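# Stow the earphones in the chest drawer, then close it

## Task

Place the coiled earphones inside the small chest's open drawer, then push that drawer closed, with the chest still standing upright at the end.

## Robot and tools

Robot: two arms on a table. left_arm carries a left hand and right_arm a right hand; the left hand is the mirror of the right. Each hand has sixteen motors: index, middle and ring fingers (four hinges each) and a thumb (four). Measured base positions in the scene frame: left_arm (-0.027, +0.341, +0.023) m, right_arm (+0.036, -0.223, +0.039) m, both turned almost not at all about z. A two-camera stand is fixed behind the arms.

Frames. Scene frame: origin at table-top height midway between the nominal bases, +z up, +x out over the table, left_arm toward +y. Arm names are not image sides. Hand positions, targets, velocities and wrist-camera poses are given in each arm's own base frame. Fixed cameras and the table use the scene frame. Hand point axes (right hand): +z runs along the straight fingers toward the tips, +x across the palm away from the thumb, +y out of the back opposite the palm face (the palm face lies at y = -0.062 m). On the left hand +x points toward the thumb. A rigid mast sticks out at the wrist on the palm side (x +0.05 to +0.10, z -0.16 to -0.11, up to y = +0.06 m) and can strike things.

execute_actions(actions, cameras). actions is a list of actions run one after another. Each action is a table of up to 15 rows, one row per 1/30 s step; a shorter table repeats its last row until 15 steps are done, so one action lasts 0.5 s. Every row is one flat list of 48 numbers in [-1, 1] covering both arms, even if only one moves, in this order: left_arm dx, dy, dz, rx, ry, rz; the left hand's sixteen motor numbers; left current_limit, speed; then right_arm dx, dy, dz, rx, ry, rz; the right hand's sixteen; right current_limit, speed.

Arm numbers are offsets, not poses: they shift the hand point from its Hand target as it stood when the action began, along that arm's base axes, with rotation about the target position. Every row of an action is measured from that same start, not from the row before; a new action starts from the new target, so sending an offset again moves further. Scale: 1.0 equals 0.6 m for dx, dy, dz and 180 degrees for rx, ry, rz, which together form one rotation vector. A translation longer than 1.0 is shortened along its direction. Orientation is clipped each step to within 40 degrees of the measured one. The hand often stops short of the target and the elbow sags under load; a zero offset in the next action re-requests the target, and any remaining gap can be added as a further offset. Very small moves may not start. To stop pressing on something, command the target back past the hand point.

Hand motor order (same in rows and in every hand result list): index_mcp, index_abd, index_pip, index_dip, thumb_cmc, thumb_axl, thumb_mcp, thumb_ipl, middle_mcp, middle_abd, middle_pip, middle_dip, ring_mcp, ring_abd, ring_pip, ring_dip. Each is an absolute goal angle mapped linearly between the hinge's stops, with -1 at one stop and +1 at the other. Ranges in degrees (+1, -1; straight value): finger _mcp (+128, -18; -0.75) curls toward the palm, _abd (+60, -60; +0.00) swings sideways away from the thumb, _pip (+108, -29; -0.58), _dip (+117, -21; -0.70); thumb_cmc (+120, -20; -0.71) brings the thumb in front of the palm, thumb_axl (+140, -27; -0.68) twists it, thumb_mcp (+109, -69; -0.23) and thumb_ipl (+108, -77; -0.17) bend it. A zero is a real goal; to keep a hand unchanged resend its hand_goal, hand_current_limit and hand_speed. On the left hand, index_pip never goes past +87.5 degrees (about +0.70); larger numbers act as that angle.

current_limit maps -1..+1 to 0..550 mA per motor (floor 11 mA); low values also slow hinges and may be too weak to lift a finger. speed sets goal travel at (speed + 1) / 2 of 8.5 rad/s. Starting values: current_limit +0.4, speed -0.6; the last written values persist. A finger only presses while its goal lies past the object's surface.

cameras: list of names (cam_high 896x504, cam_low 896x504, cam_left_wrist 616x616, cam_right_wrist 616x616), ["all"], or []. If omitted, an empty actions list returns all images, otherwise none. An unknown name invalidates the call. Wrist images may lag during motion.

zoom_image(camera, region): camera is one of the four names, region [x0, y0, x1, y1] in pixels of that camera's latest image, origin top-left, each side at most 504. Only cameras in the most recent images can be zoomed.

finished_scene(scene): scene is 1 and optional. It ends the scene permanently; the drawer must be shut with the earphones inside and stay so without the robot.

Results: end_effector_position (m) and end_effector_quat_wxyz per arm in its base frame, possibly off by a few cm; Hand target, the last commanded pose after clipping, from which the next offsets count; Joint velocities, or "within noise"; joint positions and torques (torques include the arm's own weight, numbers 3 and 4 wrap at ±28 N m). Per hand: hand_goal, hand_measured (same scale as goals), hand_current_ma (positive pushes toward -1), hand_state (moving, goal, blocked, overload), hand_current_limit, hand_speed. A call returns when the robot is still, up to 3 s after the last action; thinking time lets the scene run with the last command held.

Avoid: dropping or releasing moving parts, slamming the drawer, tipping the chest, hard pushes or hits on fixed or heavy items, and anything leaving the table. Any contact or squeeze between the two arms or hands can end the scene in failure. A motor at 495 mA or more for 5 s in total shuts down for 10 s. Stretched-out arms, held loads and unreachable targets heat motors; MOTOR HOT warns at 85 °C, and at 100 °C the arm drops (OVER-TEMPERATURE FAULT) for 30 to 60 s or more. While an arm is stopped, hand commands are discarded. Loose objects may occasionally be nudged by outside pushes.

Each tool is called after "Emit:" as name(argument=value, ...) on one line, values as JSON.

## Session

Emit:
execute_actions(actions=[])

Scene clock: 0.00 s.
left_arm: end_effector_position=(+0.5634, +0.1806, +0.1688) hand_goal=(-0.754, +0.000, -0.576, -0.696, -0.714, -0.678, -0.226, -0.168, -0.754, +0.000, -0.576, -0.696, -0.754, +0.000, -0.576, -0.696) hand_measured=(-0.754, +0.000, -0.576, -0.696, -0.714, -0.678, -0.226, -0.168, -0.754, +0.000, -0.576, -0.696, -0.754, +0.000, -0.576, -0.696) hand_current_ma=(+0, +0, +0, +0, +0, +0, +0, +0, +0, +0, +0, +0, +0, +0, +0, +0) hand_state=(goal, goal, goal, goal, goal, goal, goal, goal, goal, goal, goal, goal, goal, goal, goal, goal) hand_current_limit=0.40 hand_speed=-0.60 end_effector_quat_wxyz=(+0.702, -0.179, +0.689, +0.033) | right_arm: end_effector_position=(+0.8741, +0.1094, +0.2710) hand_goal=(-0.754, +0.000, -0.576, -0.696, -0.714, -0.678, -0.226, -0.168, -0.754, +0.000, -0.576, -0.696, -0.754, +0.000, -0.576, -0.696) hand_measured=(-0.754, +0.000, -0.576, -0.696, -0.714, -0.678, -0.226, -0.168, -0.754, +0.000, -0.576, -0.696, -0.754, +0.000, -0.576, -0.696) hand_current_ma=(+0, +0, +0, +0, +0, +0, +0, +0, +0, +0, +0, +0, +0, +0, +0, +0) hand_state=(goal, goal, goal, goal, goal, goal, goal, goal, goal, goal, goal, goal, goal, goal, goal, goal) hand_current_limit=0.40 hand_speed=-0.60 end_effector_quat_wxyz=(+0.229, +0.251, +0.782, +0.522)
Joint positions: left_arm=[0.129 1.616 0.738 0.865 -0.172 -1.78] | right_arm=[-0.035 2.219 1.945 -0.256 -0.808 -0.504]
Joint velocities: within noise
Joint torques (N m): no reading
Heat: left arm: hottest elbow 24 °C; right arm: hottest shoulder 23 °C.
Hand target: left_arm +0.5706, +0.1816, +0.1786; +0.710, -0.178, +0.680, +0.032 | right_arm +0.8788, +0.1093, +0.2750; +0.235, +0.247, +0.780, +0.524

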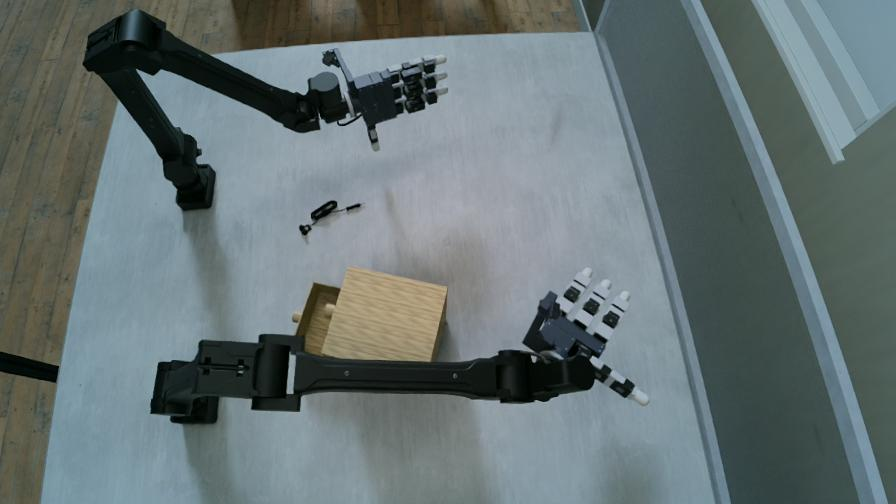

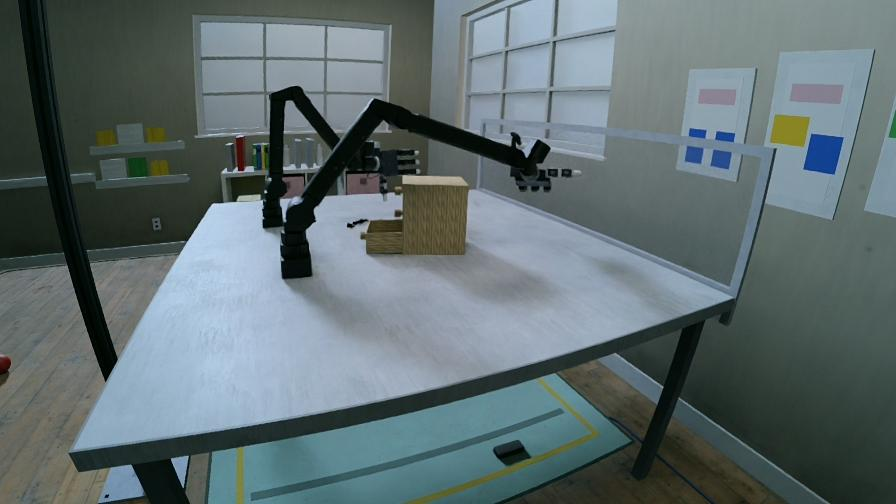

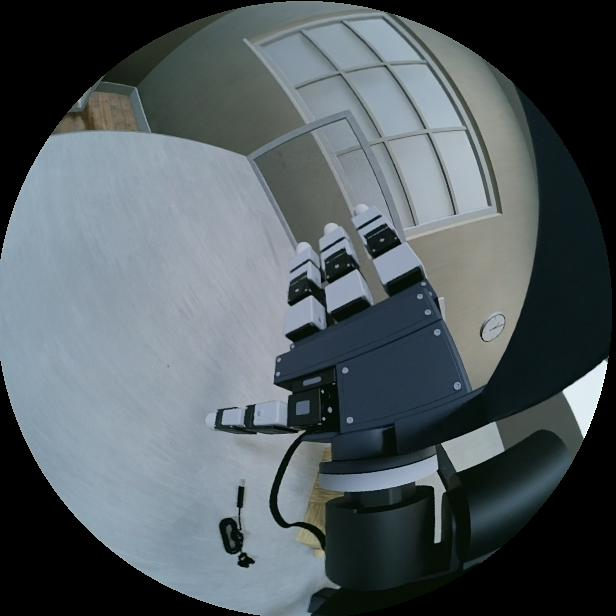

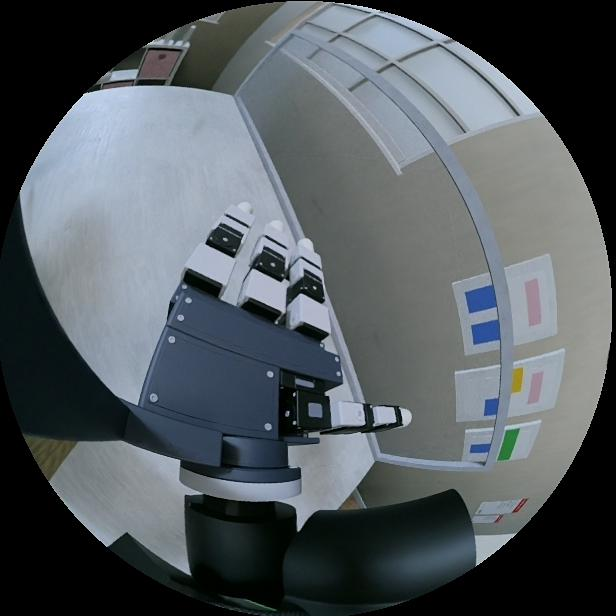

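Emit:
zoom_image(camera="cam_high", region=[260, 170, 480, 400])

Emit:
zoom_image(camera="cam_low", region=[320, 150, 520, 280])

Emit:
zoom_image(camera="cam_left_wrist", region=[180, 420, 380, 610])

Scaled by 2.191 from the camera's 896x504 image, which has a finer 1280x720 frame.

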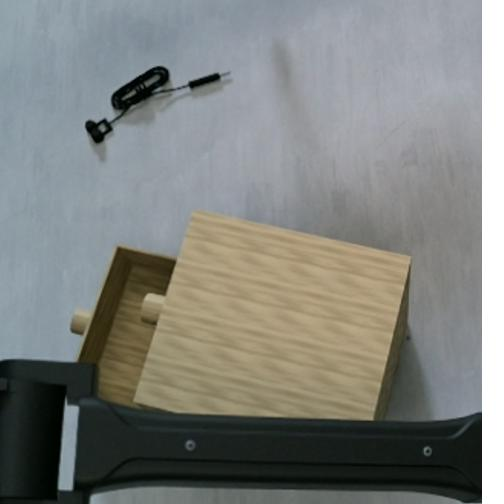

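Scaled by 2.520 from the camera's 896x504 image, which has a finer 1280x720 frame.

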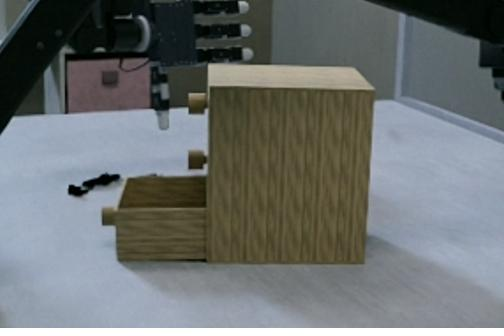

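Scaled by 2.520 from the camera's 616x616 image, which has a finer 880x880 frame.

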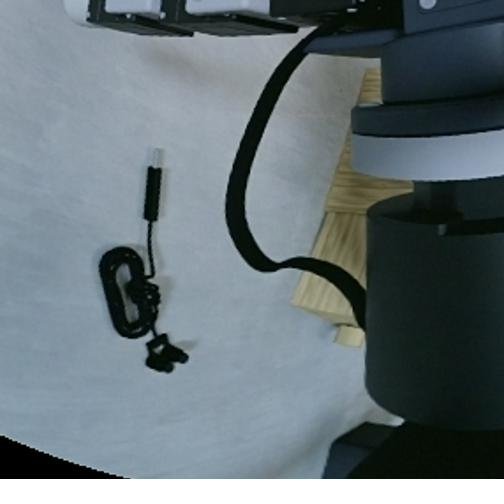

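Emit:
execute_actions(actions=[[[-0.054,-0.08,0.02,-0.0486,0.0461,-0.0593,-0.233,0.07,0.3,-0.696,0.657,-0.677,-0.169,-0.168,-0.233,-0.07,0.3,-0.696,-0.342,0,0.883,0.464,0.4,-0.3,0,0,0,0,0,0,-0.754,0,-0.576,-0.696,-0.714,-0.678,-0.226,-0.168,-0.754,0,-0.576,-0.696,-0.754,0,-0.576,-0.696,0.4,-0.6]],[[-0.054,-0.103,0,-0.0486,0.0461,-0.0593,-0.233,0.07,0.3,-0.696,0.657,-0.677,-0.169,-0.168,-0.233,-0.07,0.3,-0.696,-0.342,0,0.883,0.464,0.4,-0.3,0,0,0,0,0,0,-0.754,0,-0.576,-0.696,-0.714,-0.678,-0.226,-0.168,-0.754,0,-0.576,-0.696,-0.754,0,-0.576,-0.696,0.4,-0.6]],[[-0.054,-0.103,0,-0.0486,0.0461,-0.0593,-0.233,0.07,0.3,-0.696,0.657,-0.677,-0.169,-0.168,-0.233,-0.07,0.3,-0.696,-0.342,0,0.883,0.464,0.4,-0.3,0,0,0,0,0,0,-0.754,0,-0.576,-0.696,-0.714,-0.678,-0.226,-0.168,-0.754,0,-0.576,-0.696,-0.754,0,-0.576,-0.696,0.4,-0.6]]], cameras=["cam_high"])

Scene clock: 440.60 s.
left_arm: end_effector_position=(+0.4592, +0.0104, +0.1698) hand_goal=(-0.234, +0.070, +0.300, -0.696, +0.656, -0.678, -0.170, -0.168, -0.234, -0.070, +0.300, -0.696, -0.342, +0.000, +0.882, +0.464) hand_measured=(-0.232, +0.066, +0.296, -0.696, +0.644, -0.678, -0.170, -0.168, -0.232, -0.072, +0.296, -0.696, -0.340, -0.002, +0.878, +0.462) hand_current_ma=(+1, -4, -3, +0, -21, +0, +0, +0, +2, -1, -3, +0, +2, -2, -4, -3) hand_state=(goal, goal, goal, goal, goal, goal, goal, goal, goal, goal, goal, goal, goal, goal, goal, goal) hand_current_limit=0.40 hand_speed=-0.30 end_effector_quat_wxyz=(+0.462, -0.130, +0.833, -0.274) | right_arm: end_effector_position=(+0.8741, +0.1094, +0.2710) hand_goal=(-0.754, +0.000, -0.576, -0.696, -0.714, -0.678, -0.226, -0.168, -0.754, +0.000, -0.576, -0.696, -0.754, +0.000, -0.576, -0.696) hand_measured=(-0.760, +0.000, -0.576, -0.696, -0.720, -0.678, -0.226, -0.168, -0.760, +0.000, -0.576, -0.696, -0.762, +0.000, -0.576, -0.696) hand_current_ma=(-35, +0, -4, +0, -28, +4, +1, +2, -34, +0, -4, +0, -36, +0, -4, +0) hand_state=(goal, goal, goal, goal, goal, goal, goal, goal, goal, goal, goal, goal, goal, goal, goal, goal) hand_current_limit=0.40 hand_speed=-0.60 end_effector_quat_wxyz=(+0.229, +0.251, +0.782, +0.522)
Joint positions: left_arm=[0.033 1.093 0.671 -0.05 0.372 -2.078] | right_arm=[-0.035 2.219 1.945 -0.256 -0.808 -0.504]
Joint torques (N m): left_arm=[-1.03 -5.3 12.01 1.89 0.12 0.11] | right_arm=[-0.56 -24.35 10.93 1.87 -0.4 -0.07]
Heat: left arm: hottest elbow 34 °C; right arm: hottest elbow 45 °C.
Hand target: left_arm +0.4735, +0.0099, +0.1908; +0.474, -0.129, +0.826, -0.277 | right_arm +0.8788, +0.1093, +0.2750; +0.235, +0.247, +0.780, +0.524
Off the commanded pose: left_arm 0.025 m, 2 deg | right_arm 0.006 m, 1 deg.
Images, in order (width x height): cam_high 896x504.

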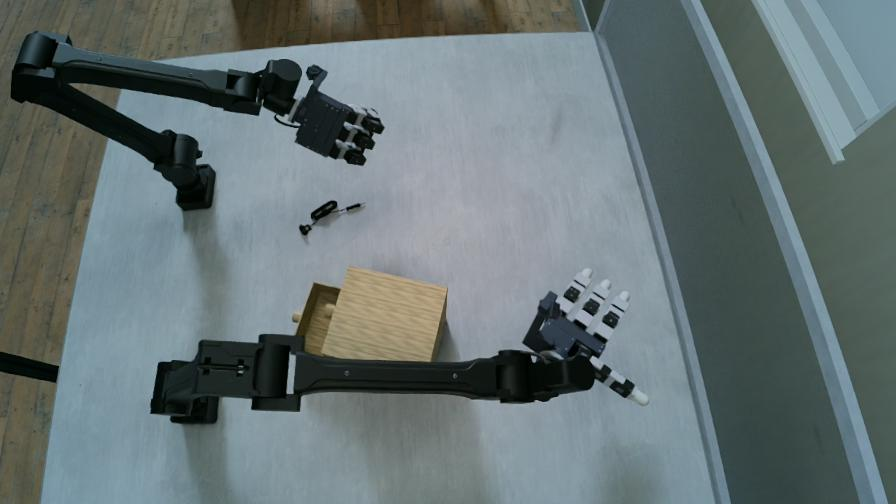

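Emit:
execute_actions(actions=[[[-0.054,-0.103,0,-0.0486,0.0461,-0.0593,-0.233,0.07,0.3,-0.696,0.657,-0.677,-0.169,-0.168,-0.233,-0.07,0.3,-0.696,-0.342,0,0.883,0.464,0.4,-0.3,0,0,0,0,0,0,-0.754,0,-0.576,-0.696,-0.714,-0.678,-0.226,-0.168,-0.754,0,-0.576,-0.696,-0.754,0,-0.576,-0.696,0.4,-0.6]],[[-0.054,-0.103,0,-0.0486,0.0461,-0.0593,-0.233,0.07,0.3,-0.696,0.657,-0.677,-0.169,-0.168,-0.233,-0.07,0.3,-0.696,-0.342,0,0.883,0.464,0.4,-0.3,0,0,0,0,0,0,-0.754,0,-0.576,-0.696,-0.714,-0.678,-0.226,-0.168,-0.754,0,-0.576,-0.696,-0.754,0,-0.576,-0.696,0.4,-0.6]],[[-0.054,-0.103,0,-0.0486,0.0461,-0.0593,-0.233,0.07,0.3,-0.696,0.657,-0.677,-0.169,-0.168,-0.233,-0.07,0.3,-0.696,-0.342,0,0.883,0.464,0.4,-0.3,0,0,0,0,0,0,-0.754,0,-0.576,-0.696,-0.714,-0.678,-0.226,-0.168,-0.754,0,-0.576,-0.696,-0.754,0,-0.576,-0.696,0.4,-0.6]]], cameras=["cam_high","cam_left_wrist","cam_low"])

Scene clock: 460.93 s.
left_arm: end_effector_position=(+0.3580, -0.1729, +0.1657) hand_goal=(-0.234, +0.070, +0.300, -0.696, +0.656, -0.678, -0.170, -0.168, -0.234, -0.070, +0.300, -0.696, -0.342, +0.000, +0.882, +0.464) hand_measured=(-0.230, +0.070, +0.296, -0.696, +0.654, -0.678, -0.170, -0.168, -0.230, -0.068, +0.298, -0.696, -0.338, -0.002, +0.878, +0.462) hand_current_ma=(+3, +0, -3, +0, -2, +0, +0, +0, +4, +1, -2, +0, +4, -1, -4, -3) hand_state=(goal, goal, goal, goal, goal, goal, goal, goal, goal, goal, goal, goal, goal, goal, goal, goal) hand_current_limit=0.40 hand_speed=-0.30 end_effector_quat_wxyz=(+0.100, -0.001, +0.843, -0.528) | right_arm: end_effector_position=(+0.8741, +0.1094, +0.2710) hand_goal=(-0.754, +0.000, -0.576, -0.696, -0.714, -0.678, -0.226, -0.168, -0.754, +0.000, -0.576, -0.696, -0.754, +0.000, -0.576, -0.696) hand_measured=(-0.760, +0.000, -0.576, -0.696, -0.720, -0.678, -0.226, -0.168, -0.760, +0.000, -0.576, -0.696, -0.762, +0.000, -0.576, -0.696) hand_current_ma=(-35, +0, -4, +0, -28, +4, +1, +2, -34, +0, -4, +0, -36, +0, -4, +0) hand_state=(goal, goal, goal, goal, goal, goal, goal, goal, goal, goal, goal, goal, goal, goal, goal, goal) hand_current_limit=0.40 hand_speed=-0.60 end_effector_quat_wxyz=(+0.229, +0.251, +0.782, +0.522)
Joint positions: left_arm=[-0.153 1.188 0.844 -0.603 1.025 -2.085] | right_arm=[-0.035 2.219 1.945 -0.256 -0.808 -0.504]
Joint torques (N m): left_arm=[-0.5 -6.71 12.11 0.98 0.83 0.01] | right_arm=[-0.62 -24.29 10.93 1.87 -0.4 -0.07]
Heat: left arm: hottest elbow 38 °C; right arm: hottest elbow 45 °C.
Hand target: left_arm +0.3763, -0.1756, +0.1907; +0.154, -0.058, +0.827, -0.538 | right_arm +0.8788, +0.1093, +0.2750; +0.235, +0.247, +0.780, +0.524
Off the commanded pose: left_arm 0.031 m, 9 deg | right_arm 0.006 m, 1 deg.
joint sent to its limit (left arm) — joint 6 (wrist roll), lower limit. The joint targets are off in orientation, not in position.
camera_calibration:
cam_left_wrist: T_world_to_cam=[[0.701066, -0.209053, 0.681765, -0.42937], [-0.591875, 0.362658, 0.719835, 0.107736], [-0.397731, -0.908172, 0.130514, 0.0883024], [0, 0, 0, 1]] pos_world=[0.399903, -0.0486385, 0.203653]
Images, in order (width x height): cam_high 896x504, cam_low 896x504, cam_left_wrist 616x616.

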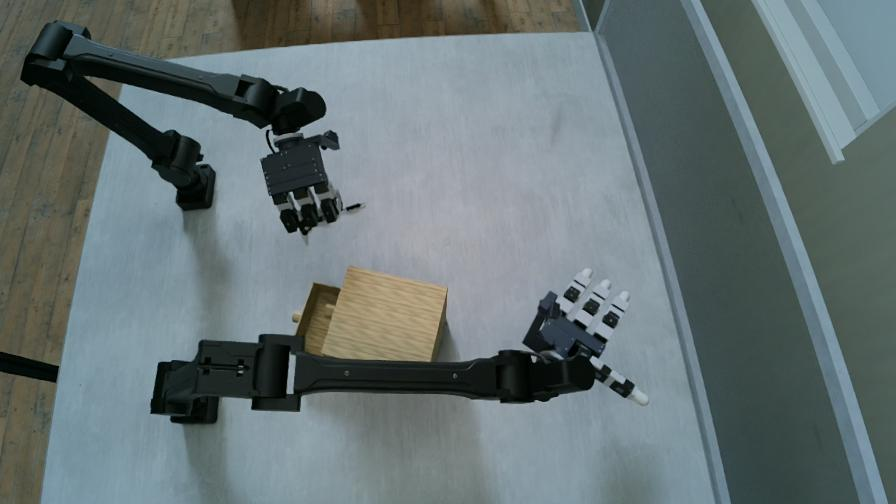

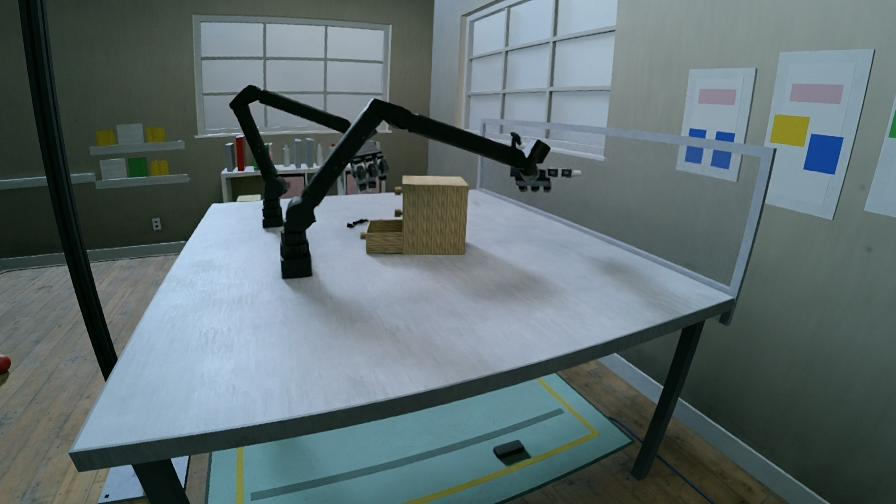

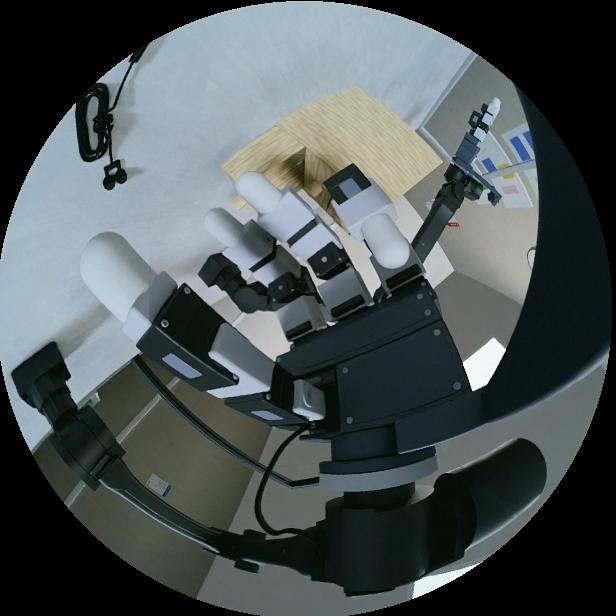

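Emit:
execute_actions(actions=[[[0.006,-0.005,-0.08,0.0143,0.0108,-0.0481,-0.233,0.07,0.3,-0.696,0.657,-0.677,-0.169,-0.168,-0.233,-0.07,0.3,-0.696,-0.342,0,0.883,0.464,0.4,-0.3,0,0,0,0,0,0,-0.754,0,-0.576,-0.696,-0.714,-0.678,-0.226,-0.168,-0.754,0,-0.576,-0.696,-0.754,0,-0.576,-0.696,0.4,-0.6]],[[0.004,-0.005,-0.08,0,0,0,-0.233,0.07,0.3,-0.696,0.657,-0.677,-0.169,-0.168,-0.233,-0.07,0.3,-0.696,-0.342,0,0.883,0.464,0.4,-0.3,0,0,0,0,0,0,-0.754,0,-0.576,-0.696,-0.714,-0.678,-0.226,-0.168,-0.754,0,-0.576,-0.696,-0.754,0,-0.576,-0.696,0.4,-0.6]]], cameras=["cam_high","cam_left_wrist","cam_low"])

Emit:
zoom_image(camera="cam_left_wrist", region=[0, 60, 300, 360])

Emit:
zoom_image(camera="cam_low", region=[280, 130, 440, 250])

Scene clock: 521.50 s.
left_arm: end_effector_position=(+0.3815, -0.1759, +0.0923) hand_goal=(-0.234, +0.070, +0.300, -0.696, +0.656, -0.678, -0.170, -0.168, -0.234, -0.070, +0.300, -0.696, -0.342, +0.000, +0.882, +0.464) hand_measured=(-0.230, +0.070, +0.298, -0.696, +0.652, -0.678, -0.170, -0.168, -0.230, -0.070, +0.298, -0.696, -0.338, -0.002, +0.878, +0.462) hand_current_ma=(+3, +0, -3, +0, -3, +0, +0, +0, +4, +0, -2, +0, +4, -1, -4, -3) hand_state=(goal, goal, goal, goal, goal, goal, goal, goal, goal, goal, goal, goal, goal, goal, goal, goal) hand_current_limit=0.40 hand_speed=-0.30 end_effector_quat_wxyz=(+0.095, -0.006, +0.845, -0.526) | right_arm: end_effector_position=(+0.8741, +0.1094, +0.2710) hand_goal=(-0.754, +0.000, -0.576, -0.696, -0.714, -0.678, -0.226, -0.168, -0.754, +0.000, -0.576, -0.696, -0.754, +0.000, -0.576, -0.696) hand_measured=(-0.760, +0.000, -0.576, -0.696, -0.720, -0.678, -0.226, -0.168, -0.760, +0.000, -0.576, -0.696, -0.762, +0.000, -0.576, -0.696) hand_current_ma=(-35, +0, -4, +0, -28, +4, +1, +2, -34, +0, -4, +0, -36, +0, -4, +0) hand_state=(goal, goal, goal, goal, goal, goal, goal, goal, goal, goal, goal, goal, goal, goal, goal, goal) hand_current_limit=0.40 hand_speed=-0.60 end_effector_quat_wxyz=(+0.229, +0.251, +0.782, +0.522)
Joint positions: left_arm=[-0.153 1.36 0.783 -0.383 1.02 -2.087] | right_arm=[-0.035 2.219 1.945 -0.256 -0.808 -0.504]
Joint torques (N m): left_arm=[-2.08 -8.82 7.3 2.1 0.79 0.02] | right_arm=[-0.56 -24.29 10.93 1.85 -0.4 -0.07]
Heat: left arm: hottest elbow 42 °C; right arm: hottest elbow 46 °C.
Hand target: left_arm +0.3822, -0.1816, +0.0946; +0.100, -0.001, +0.843, -0.528 | right_arm +0.8788, +0.1093, +0.2750; +0.235, +0.247, +0.780, +0.524
Off the commanded pose: left_arm 0.006 m, 1 deg | right_arm 0.006 m, 1 deg.
joint sent to its limit (left arm) — joint 6 (wrist roll), lower limit. The joint targets still meet the commanded pose.
camera_calibration:
cam_left_wrist: T_world_to_cam=[[0.711786, -0.210093, 0.67024, -0.39961], [-0.582657, 0.356293, 0.730456, 0.170015], [-0.392266, -0.910448, 0.131192, 0.102021], [0, 0, 0, 1]] pos_world=[0.423516, -0.051646, 0.130262]
Images, in order (width x height): cam_high 896x504, cam_low 896x504, cam_left_wrist 616x616.

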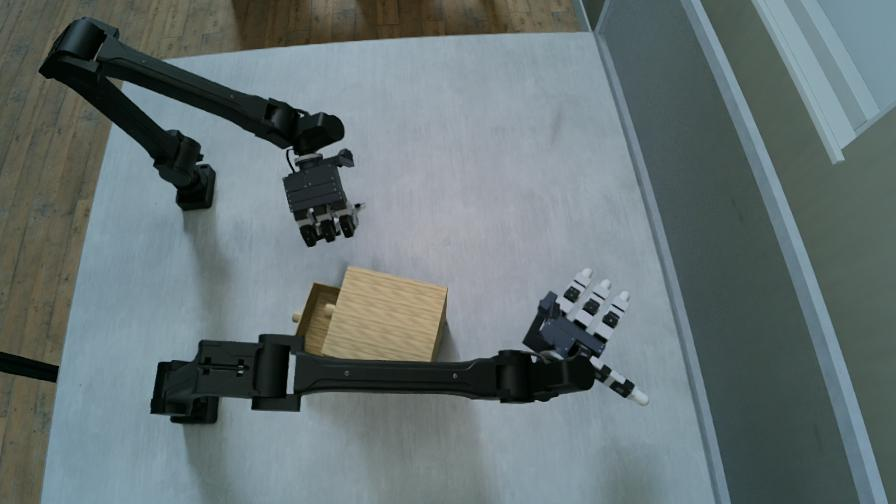

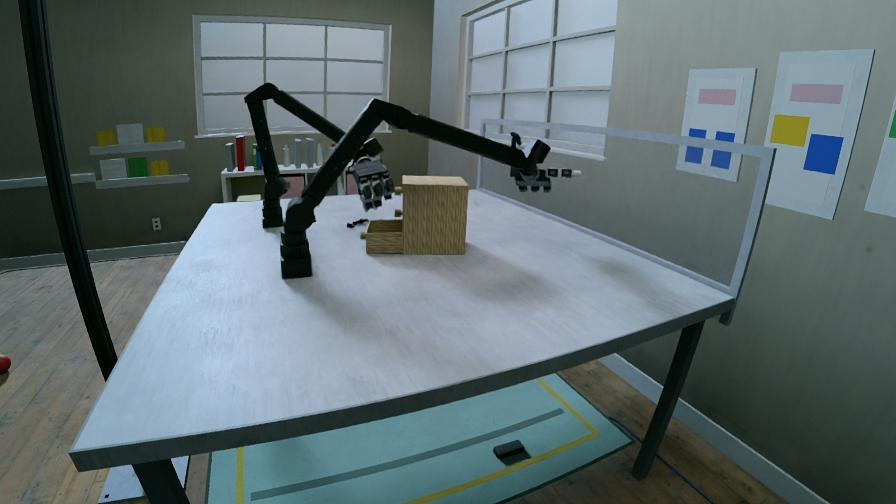

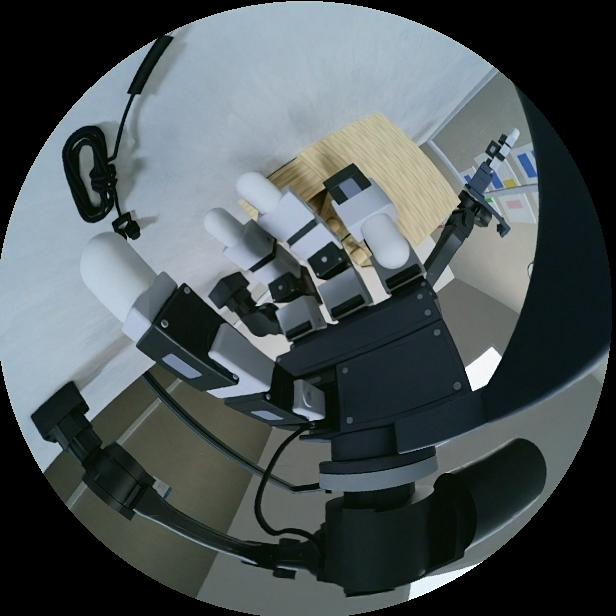

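Scaled by 1.680 from the camera's 616x616 image, which has a finer 880x880 frame.

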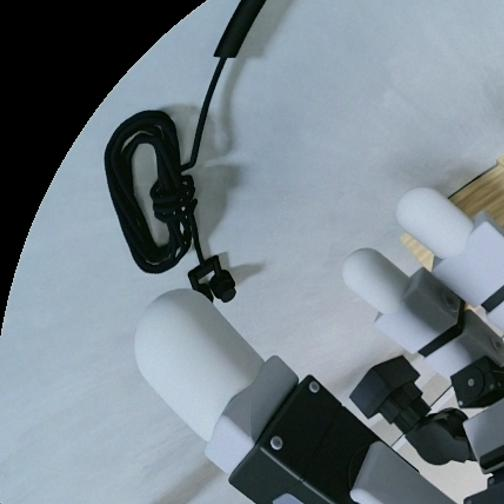

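Scaled by 3.150 from the camera's 896x504 image, which has a finer 1280x720 frame.

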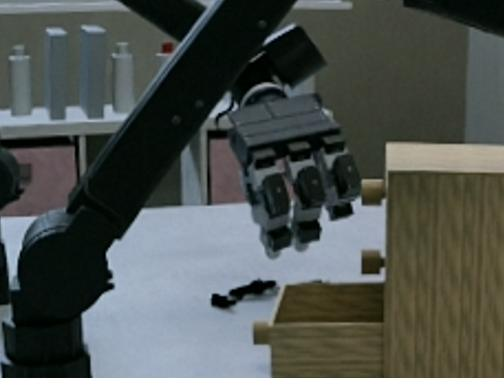

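Emit:
execute_actions(actions=[[[-0.032,0.026,-0.05,0,0,0,-0.233,0.07,0.3,-0.696,0.657,-0.677,-0.169,-0.168,-0.233,-0.07,0.3,-0.696,-0.342,0,0.883,0.464,0.4,-0.3,0,0,0,0,0,0,-0.754,0,-0.576,-0.696,-0.714,-0.678,-0.226,-0.168,-0.754,0,-0.576,-0.696,-0.754,0,-0.576,-0.696,0.4,-0.6]],[[0,0,-0.033,0,0,0,-0.233,0.07,0.3,-0.696,0.657,-0.677,-0.169,-0.168,-0.233,-0.07,0.3,-0.696,-0.342,0,0.883,0.464,0.4,-0.3,0,0,0,0,0,0,-0.754,0,-0.576,-0.696,-0.714,-0.678,-0.226,-0.168,-0.754,0,-0.576,-0.696,-0.754,0,-0.576,-0.696,0.4,-0.6]]], cameras=["cam_high","cam_left_wrist","cam_low"])

Emit:
zoom_image(camera="cam_left_wrist", region=[0, 60, 300, 360])

Emit:
zoom_image(camera="cam_low", region=[280, 130, 440, 250])

Scene clock: 641.57 s.
left_arm: end_effector_position=(+0.3603, -0.1715, +0.0485) hand_goal=(-0.234, +0.070, +0.300, -0.696, +0.656, -0.678, -0.170, -0.168, -0.234, -0.070, +0.300, -0.696, -0.342, +0.000, +0.882, +0.464) hand_measured=(-0.230, +0.070, +0.298, -0.696, +0.654, -0.678, -0.170, -0.168, -0.230, -0.070, +0.298, -0.696, -0.338, -0.002, +0.878, +0.462) hand_current_ma=(+3, +0, -3, +0, -2, +0, +0, +0, +4, +0, -2, +0, +4, -1, -4, -3) hand_state=(goal, goal, goal, goal, goal, goal, goal, goal, goal, goal, goal, goal, goal, goal, goal, goal) hand_current_limit=0.40 hand_speed=-0.30 end_effector_quat_wxyz=(+0.094, +0.003, +0.843, -0.529) | right_arm: end_effector_position=(+0.8741, +0.1094, +0.2710) hand_goal=(-0.754, +0.000, -0.576, -0.696, -0.714, -0.678, -0.226, -0.168, -0.754, +0.000, -0.576, -0.696, -0.754, +0.000, -0.576, -0.696) hand_measured=(-0.760, +0.000, -0.576, -0.696, -0.720, -0.678, -0.226, -0.168, -0.760, +0.000, -0.576, -0.696, -0.762, +0.000, -0.576, -0.696) hand_current_ma=(-35, +0, -4, +0, -28, +4, +1, +2, -34, +0, -4, +0, -36, +0, -4, +0) hand_state=(goal, goal, goal, goal, goal, goal, goal, goal, goal, goal, goal, goal, goal, goal, goal, goal) hand_current_limit=0.40 hand_speed=-0.60 end_effector_quat_wxyz=(+0.229, +0.251, +0.782, +0.522)
Joint positions: left_arm=[-0.147 1.396 0.673 -0.256 1.037 -2.055] | right_arm=[-0.035 2.219 1.945 -0.256 -0.808 -0.504]
Joint torques (N m): left_arm=[0.32 -7.47 6.19 2.03 0.78 0.11] | right_arm=[-0.56 -24.35 10.93 1.85 -0.4 -0.07]
Heat: left arm: hottest elbow 36 °C; right arm: hottest elbow 47 °C.
Hand target: left_arm +0.3631, -0.1659, +0.0449; +0.100, -0.001, +0.843, -0.528 | right_arm +0.8788, +0.1093, +0.2750; +0.235, +0.247, +0.780, +0.524
Off the commanded pose: left_arm 0.007 m, 1 deg | right_arm 0.006 m, 1 deg.
camera_calibration:
cam_left_wrist: T_world_to_cam=[[0.702903, -0.217545, 0.677201, -0.352616], [-0.582536, 0.370243, 0.723583, 0.190719], [-0.408141, -0.903102, 0.133517, 0.110292], [0, 0, 0, 1]] pos_world=[0.40397, -0.0477171, 0.0860651]
Images, in order (width x height): cam_high 896x504, cam_low 896x504, cam_left_wrist 616x616.

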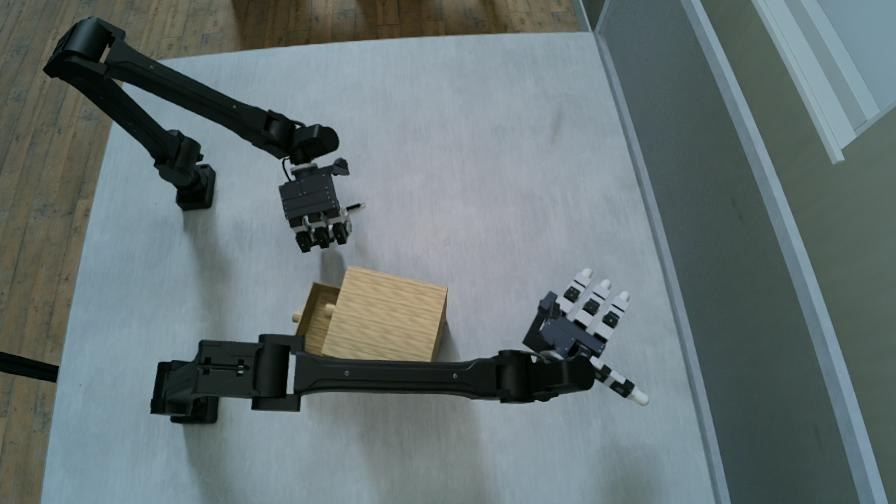

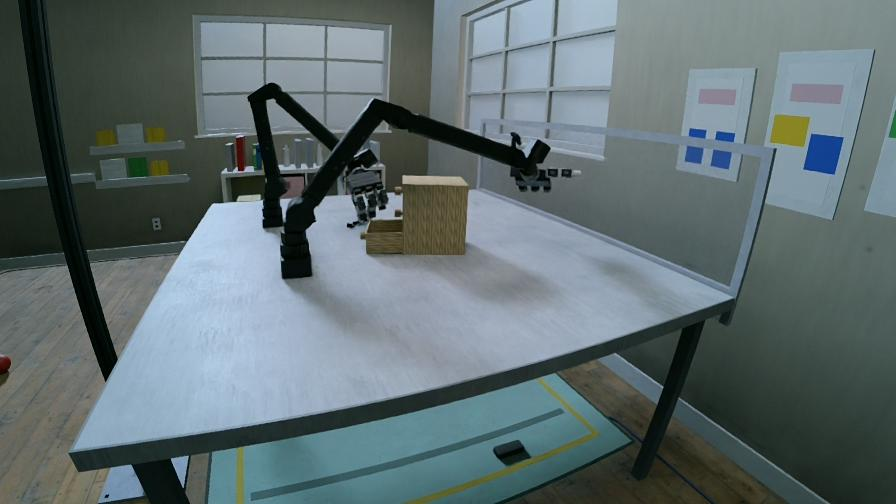

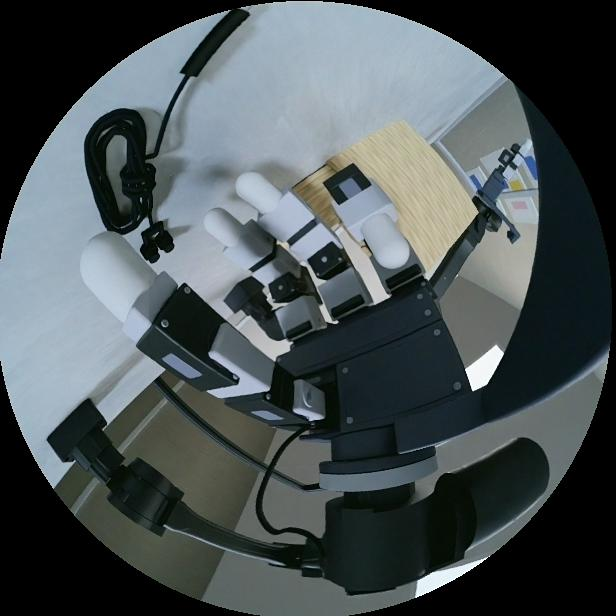

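Scaled by 1.680 from the camera's 616x616 image, which has a finer 880x880 frame.

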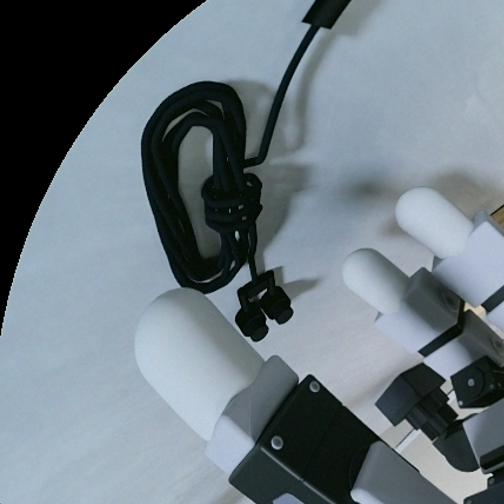

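Scaled by 3.150 from the camera's 896x504 image, which has a finer 1280x720 frame.

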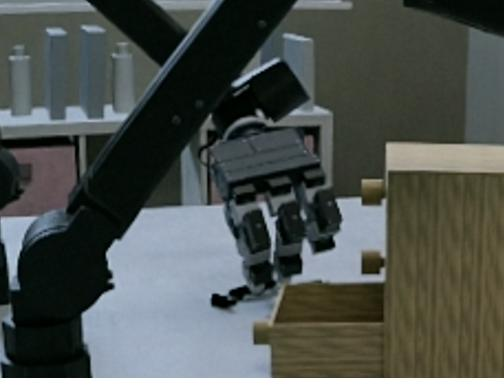

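Emit:
execute_actions(actions=[[[0,0.016,0,0,0,0,-0.438,0.07,0.679,-0.696,0.657,-0.677,-0.169,-0.168,-0.438,-0.07,0.679,-0.696,-0.342,0,0.883,0.464,0.4,-0.2,0,0,0,0,0,0,-0.754,0,-0.576,-0.696,-0.714,-0.678,-0.226,-0.168,-0.754,0,-0.576,-0.696,-0.754,0,-0.576,-0.696,0.4,-0.6]],[[0,0,-0.057,0,0,0,-0.438,0.07,0.679,-0.696,0.657,-0.677,-0.169,-0.168,-0.438,-0.07,0.679,-0.696,-0.342,0,0.883,0.464,0.4,-0.2,0,0,0,0,0,0,-0.754,0,-0.576,-0.696,-0.714,-0.678,-0.226,-0.168,-0.754,0,-0.576,-0.696,-0.754,0,-0.576,-0.696,0.4,-0.6]]], cameras=["cam_left_wrist","cam_low"])

Emit:
zoom_image(camera="cam_left_wrist", region=[20, 60, 320, 360])

Emit:
zoom_image(camera="cam_low", region=[320, 150, 420, 240])

Scene clock: 694.83 s.
left_arm: end_effector_position=(+0.3592, -0.1607, +0.0112) hand_goal=(-0.438, +0.070, +0.678, -0.696, +0.656, -0.678, -0.170, -0.168, -0.438, -0.070, +0.678, -0.696, -0.342, +0.000, +0.882, +0.464) hand_measured=(-0.430, +0.072, +0.684, -0.690, +0.654, -0.678, -0.170, -0.168, -0.428, -0.070, +0.672, -0.696, -0.338, -0.002, +0.878, +0.462) hand_current_ma=(+11, +1, +7, +6, -2, +0, +0, +0, +16, +0, -6, +0, +4, -1, -4, -3) hand_state=(goal, goal, goal, goal, goal, goal, goal, goal, goal, goal, goal, goal, goal, goal, goal, goal) hand_current_limit=0.40 hand_speed=-0.20 end_effector_quat_wxyz=(+0.091, +0.000, +0.843, -0.530) | right_arm: end_effector_position=(+0.8741, +0.1094, +0.2710) hand_goal=(-0.754, +0.000, -0.576, -0.696, -0.714, -0.678, -0.226, -0.168, -0.754, +0.000, -0.576, -0.696, -0.754, +0.000, -0.576, -0.696) hand_measured=(-0.760, +0.000, -0.576, -0.696, -0.720, -0.678, -0.226, -0.168, -0.760, +0.000, -0.576, -0.696, -0.762, +0.000, -0.576, -0.696) hand_current_ma=(-35, +0, -4, +0, -28, +4, +1, +2, -34, +0, -4, +0, -36, +0, -4, +0) hand_state=(goal, goal, goal, goal, goal, goal, goal, goal, goal, goal, goal, goal, goal, goal, goal, goal) hand_current_limit=0.40 hand_speed=-0.60 end_effector_quat_wxyz=(+0.229, +0.251, +0.782, +0.522)
Joint positions: left_arm=[-0.116 1.487 0.641 -0.181 1.055 -2.008] | right_arm=[-0.035 2.219 1.945 -0.256 -0.808 -0.504]
Joint torques (N m): left_arm=[-0.03 -8.53 5.65 1.95 0.71 0.09] | right_arm=[-0.56 -24.35 10.92 1.87 -0.4 -0.07]
Heat: left arm: hottest elbow 37 °C; right arm: hottest elbow 48 °C.
Hand target: left_arm +0.3631, -0.1563, +0.0107; +0.100, -0.001, +0.843, -0.528 | right_arm +0.8788, +0.1093, +0.2750; +0.235, +0.247, +0.780, +0.524
Off the commanded pose: left_arm 0.006 m, 1 deg | right_arm 0.006 m, 1 deg.
camera_calibration:
cam_left_wrist: T_world_to_cam=[[0.708969, -0.216025, 0.67134, -0.326068], [-0.576798, 0.370122, 0.728226, 0.211033], [-0.405793, -0.903517, 0.137802, 0.123659], [0, 0, 0, 1]] pos_world=[0.403076, -0.0368192, 0.0481823]
Images, in order (width x height): cam_low 896x504, cam_left_wrist 616x616.

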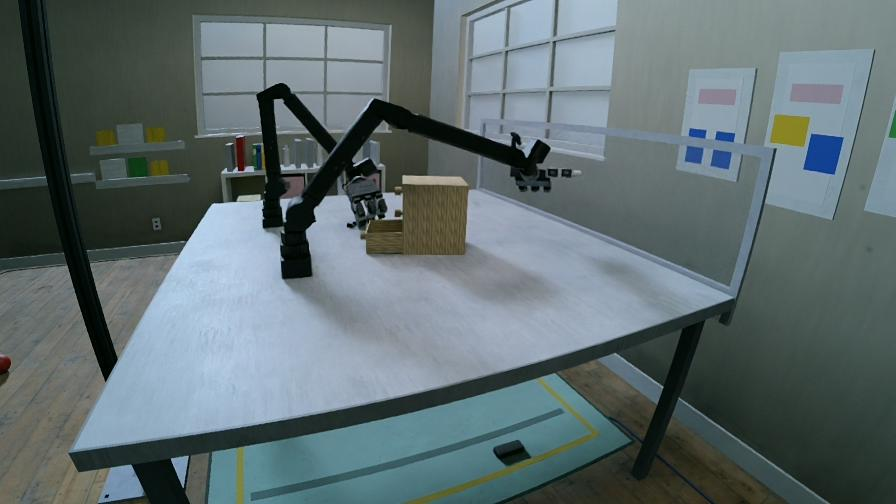

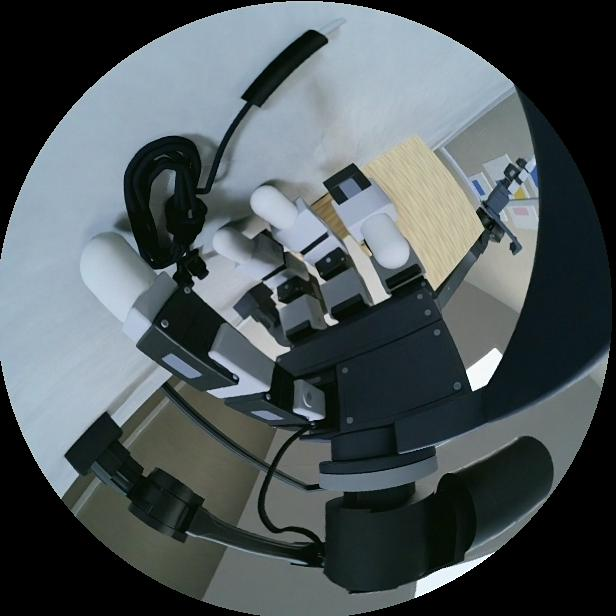

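Scaled by 1.680 from the camera's 616x616 image, which has a finer 880x880 frame.

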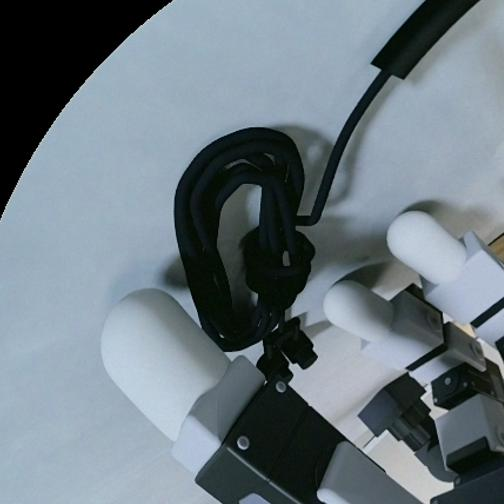

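Scaled by 5.040 from the camera's 896x504 image, which has a finer 1280x720 frame.

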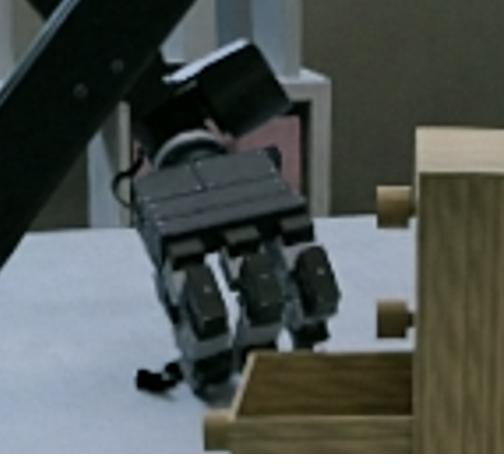

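Emit:
execute_actions(actions=[[[0,0,0,0,0,0,-0.069,0.07,0.438,-0.696,0.657,-0.677,-0.135,-0.168,-0.069,-0.07,0.438,-0.696,-0.342,0,0.883,0.464,0.4,-0.5,0,0,0,0,0,0,-0.754,0,-0.576,-0.696,-0.714,-0.678,-0.226,-0.168,-0.754,0,-0.576,-0.696,-0.754,0,-0.576,-0.696,0.4,-0.6]],[[0,0,0,0,0,0,0.096,0.07,0.3,-0.696,0.657,-0.677,-0.067,-0.168,0.096,-0.07,0.3,-0.696,-0.342,0,0.883,0.464,0.4,-0.6,0,0,0,0,0,0,-0.754,0,-0.576,-0.696,-0.714,-0.678,-0.226,-0.168,-0.754,0,-0.576,-0.696,-0.754,0,-0.576,-0.696,0.4,-0.6]]], cameras=["cam_left_wrist"])

Emit:
zoom_image(camera="cam_left_wrist", region=[20, 60, 320, 360])

Scene clock: 728.07 s.
left_arm: end_effector_position=(+0.3612, -0.1603, +0.0140) hand_goal=(+0.096, +0.070, +0.300, -0.696, +0.656, -0.678, -0.068, -0.168, +0.096, -0.070, +0.300, -0.696, -0.342, +0.000, +0.882, +0.464) hand_measured=(+0.088, +0.070, +0.300, -0.694, +0.654, -0.678, -0.074, -0.168, +0.092, -0.070, +0.300, -0.696, -0.338, -0.002, +0.878, +0.462) hand_current_ma=(-13, +0, +0, +2, -1, +0, -10, +0, -4, +0, +0, +0, +4, -1, -4, -3) hand_state=(goal, goal, goal, goal, goal, goal, goal, goal, goal, goal, goal, goal, goal, goal, goal, goal) hand_current_limit=0.40 hand_speed=-0.60 end_effector_quat_wxyz=(+0.096, +0.001, +0.843, -0.529) | right_arm: end_effector_position=(+0.8741, +0.1094, +0.2710) hand_goal=(-0.754, +0.000, -0.576, -0.696, -0.714, -0.678, -0.226, -0.168, -0.754, +0.000, -0.576, -0.696, -0.754, +0.000, -0.576, -0.696) hand_measured=(-0.760, +0.000, -0.576, -0.696, -0.720, -0.678, -0.226, -0.168, -0.760, +0.000, -0.576, -0.696, -0.762, +0.000, -0.576, -0.696) hand_current_ma=(-35, +0, -4, +0, -28, +4, +1, +2, -34, +0, -4, +0, -36, +0, -4, +0) hand_state=(goal, goal, goal, goal, goal, goal, goal, goal, goal, goal, goal, goal, goal, goal, goal, goal) hand_current_limit=0.40 hand_speed=-0.60 end_effector_quat_wxyz=(+0.229, +0.251, +0.782, +0.522)
Joint positions: left_arm=[-0.115 1.479 0.641 -0.176 1.051 -2.012] | right_arm=[-0.035 2.219 1.945 -0.256 -0.808 -0.504]
Joint torques (N m): left_arm=[-0.09 -7.65 5.72 1.83 0.8 0.14] | right_arm=[-0.56 -24.23 10.93 1.87 -0.39 -0.08]
Heat: left arm: hottest elbow 35 °C; right arm: hottest elbow 48 °C.
Hand target: left_arm +0.3631, -0.1564, +0.0107; +0.100, -0.001, +0.843, -0.528 | right_arm +0.8788, +0.1093, +0.2750; +0.235, +0.247, +0.780, +0.524
Off the commanded pose: left_arm 0.006 m, 1 deg | right_arm 0.006 m, 1 deg.
camera_calibration:
cam_left_wrist: T_world_to_cam=[[0.703401, -0.213456, 0.677985, -0.326997], [-0.585239, 0.3674, 0.72285, 0.212581], [-0.403388, -0.905237, 0.133507, 0.123366], [0, 0, 0, 1]] pos_world=[0.404185, -0.0362263, 0.0515646]
Images, in order (width x height): cam_left_wrist 616x616.

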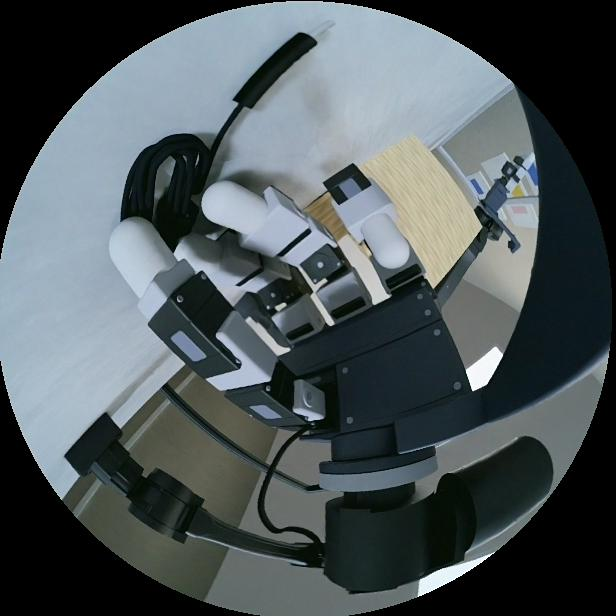

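Scaled by 1.680 from the camera's 616x616 image, which has a finer 880x880 frame.

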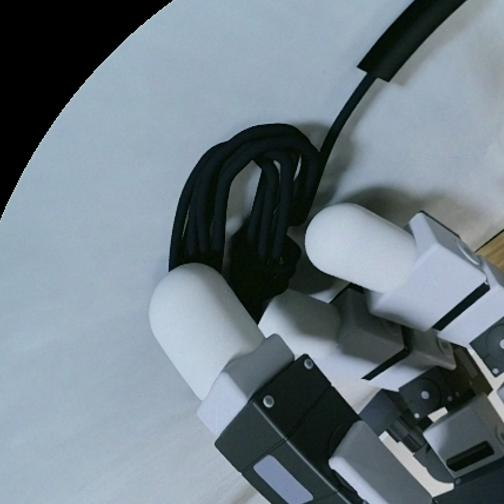

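Emit:
execute_actions(actions=[[[0,0,0,0,0,0,0.233,0.07,0.18,-0.696,0.657,-0.677,0.0,-0.168,0.233,-0.07,0.18,-0.696,-0.342,0,0.883,0.464,0.4,-0.6,0,0,0,0,0,0,-0.754,0,-0.576,-0.696,-0.714,-0.678,-0.226,-0.168,-0.754,0,-0.576,-0.696,-0.754,0,-0.576,-0.696,0.4,-0.6]]], cameras=["cam_left_wrist"])

Emit:
zoom_image(camera="cam_left_wrist", region=[20, 60, 320, 360])

Scene clock: 737.33 s.
left_arm: end_effector_position=(+0.3612, -0.1604, +0.0142) hand_goal=(+0.232, +0.070, +0.180, -0.696, +0.656, -0.678, +0.000, -0.168, +0.232, -0.070, +0.180, -0.696, -0.342, +0.000, +0.882, +0.464) hand_measured=(+0.208, +0.068, +0.178, -0.694, +0.656, -0.678, -0.032, -0.182, +0.190, -0.066, +0.176, -0.696, -0.338, -0.002, +0.878, +0.462) hand_current_ma=(-51, -2, -1, +1, +0, +0, -96, -32, -106, +3, -3, +0, +4, -1, -4, -3) hand_state=(blocked, goal, goal, goal, goal, goal, blocked, goal, blocked, goal, goal, goal, goal, goal, goal, goal) hand_current_limit=0.40 hand_speed=-0.60 end_effector_quat_wxyz=(+0.096, +0.001, +0.843, -0.530) | right_arm: end_effector_position=(+0.8741, +0.1094, +0.2710) hand_goal=(-0.754, +0.000, -0.576, -0.696, -0.714, -0.678, -0.226, -0.168, -0.754, +0.000, -0.576, -0.696, -0.754, +0.000, -0.576, -0.696) hand_measured=(-0.760, +0.000, -0.576, -0.696, -0.720, -0.678, -0.226, -0.168, -0.760, +0.000, -0.576, -0.696, -0.762, +0.000, -0.576, -0.696) hand_current_ma=(-35, +0, -4, +0, -28, +4, +1, +2, -34, +0, -4, +0, -36, +0, -4, +0) hand_state=(goal, goal, goal, goal, goal, goal, goal, goal, goal, goal, goal, goal, goal, goal, goal, goal) hand_current_limit=0.40 hand_speed=-0.60 end_effector_quat_wxyz=(+0.229, +0.251, +0.782, +0.522)
Joint positions: left_arm=[-0.115 1.479 0.641 -0.176 1.053 -2.011] | right_arm=[-0.035 2.219 1.945 -0.256 -0.808 -0.504]
Joint torques (N m): left_arm=[0.15 -7.94 5.63 1.81 0.73 0.13] | right_arm=[-0.56 -24.29 10.93 1.85 -0.4 -0.08]
Heat: left arm: hottest elbow 35 °C; right arm: hottest elbow 48 °C.
Hand target: left_arm +0.3631, -0.1564, +0.0107; +0.100, -0.001, +0.843, -0.528 | right_arm +0.8788, +0.1093, +0.2750; +0.235, +0.247, +0.780, +0.524
Off the commanded pose: left_arm 0.006 m, 1 deg | right_arm 0.006 m, 1 deg.
camera_calibration:
cam_left_wrist: T_world_to_cam=[[0.70288, -0.213506, 0.678509, -0.326927], [-0.585247, 0.368574, 0.722246, 0.212787], [-0.404285, -0.904748, 0.134109, 0.123575], [0, 0, 0, 1]] pos_world=[0.404282, -0.0364246, 0.0515661]
Images, in order (width x height): cam_left_wrist 616x616.

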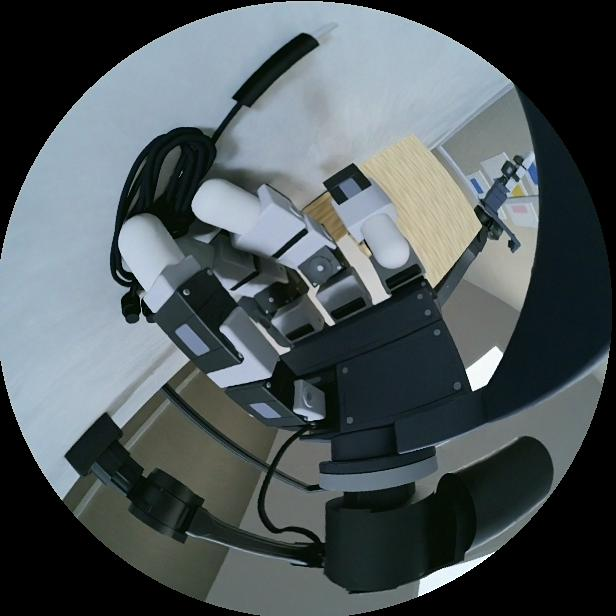

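Scaled by 1.680 from the camera's 616x616 image, which has a finer 880x880 frame.

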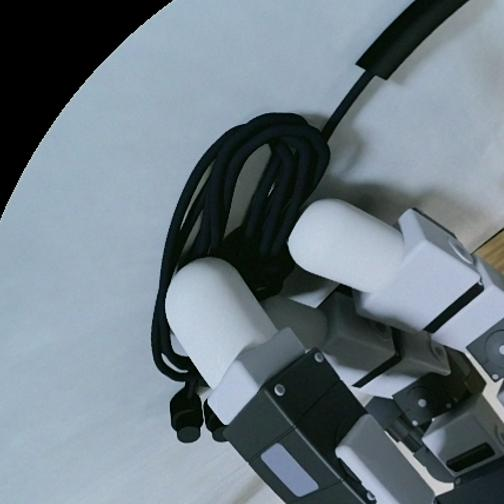

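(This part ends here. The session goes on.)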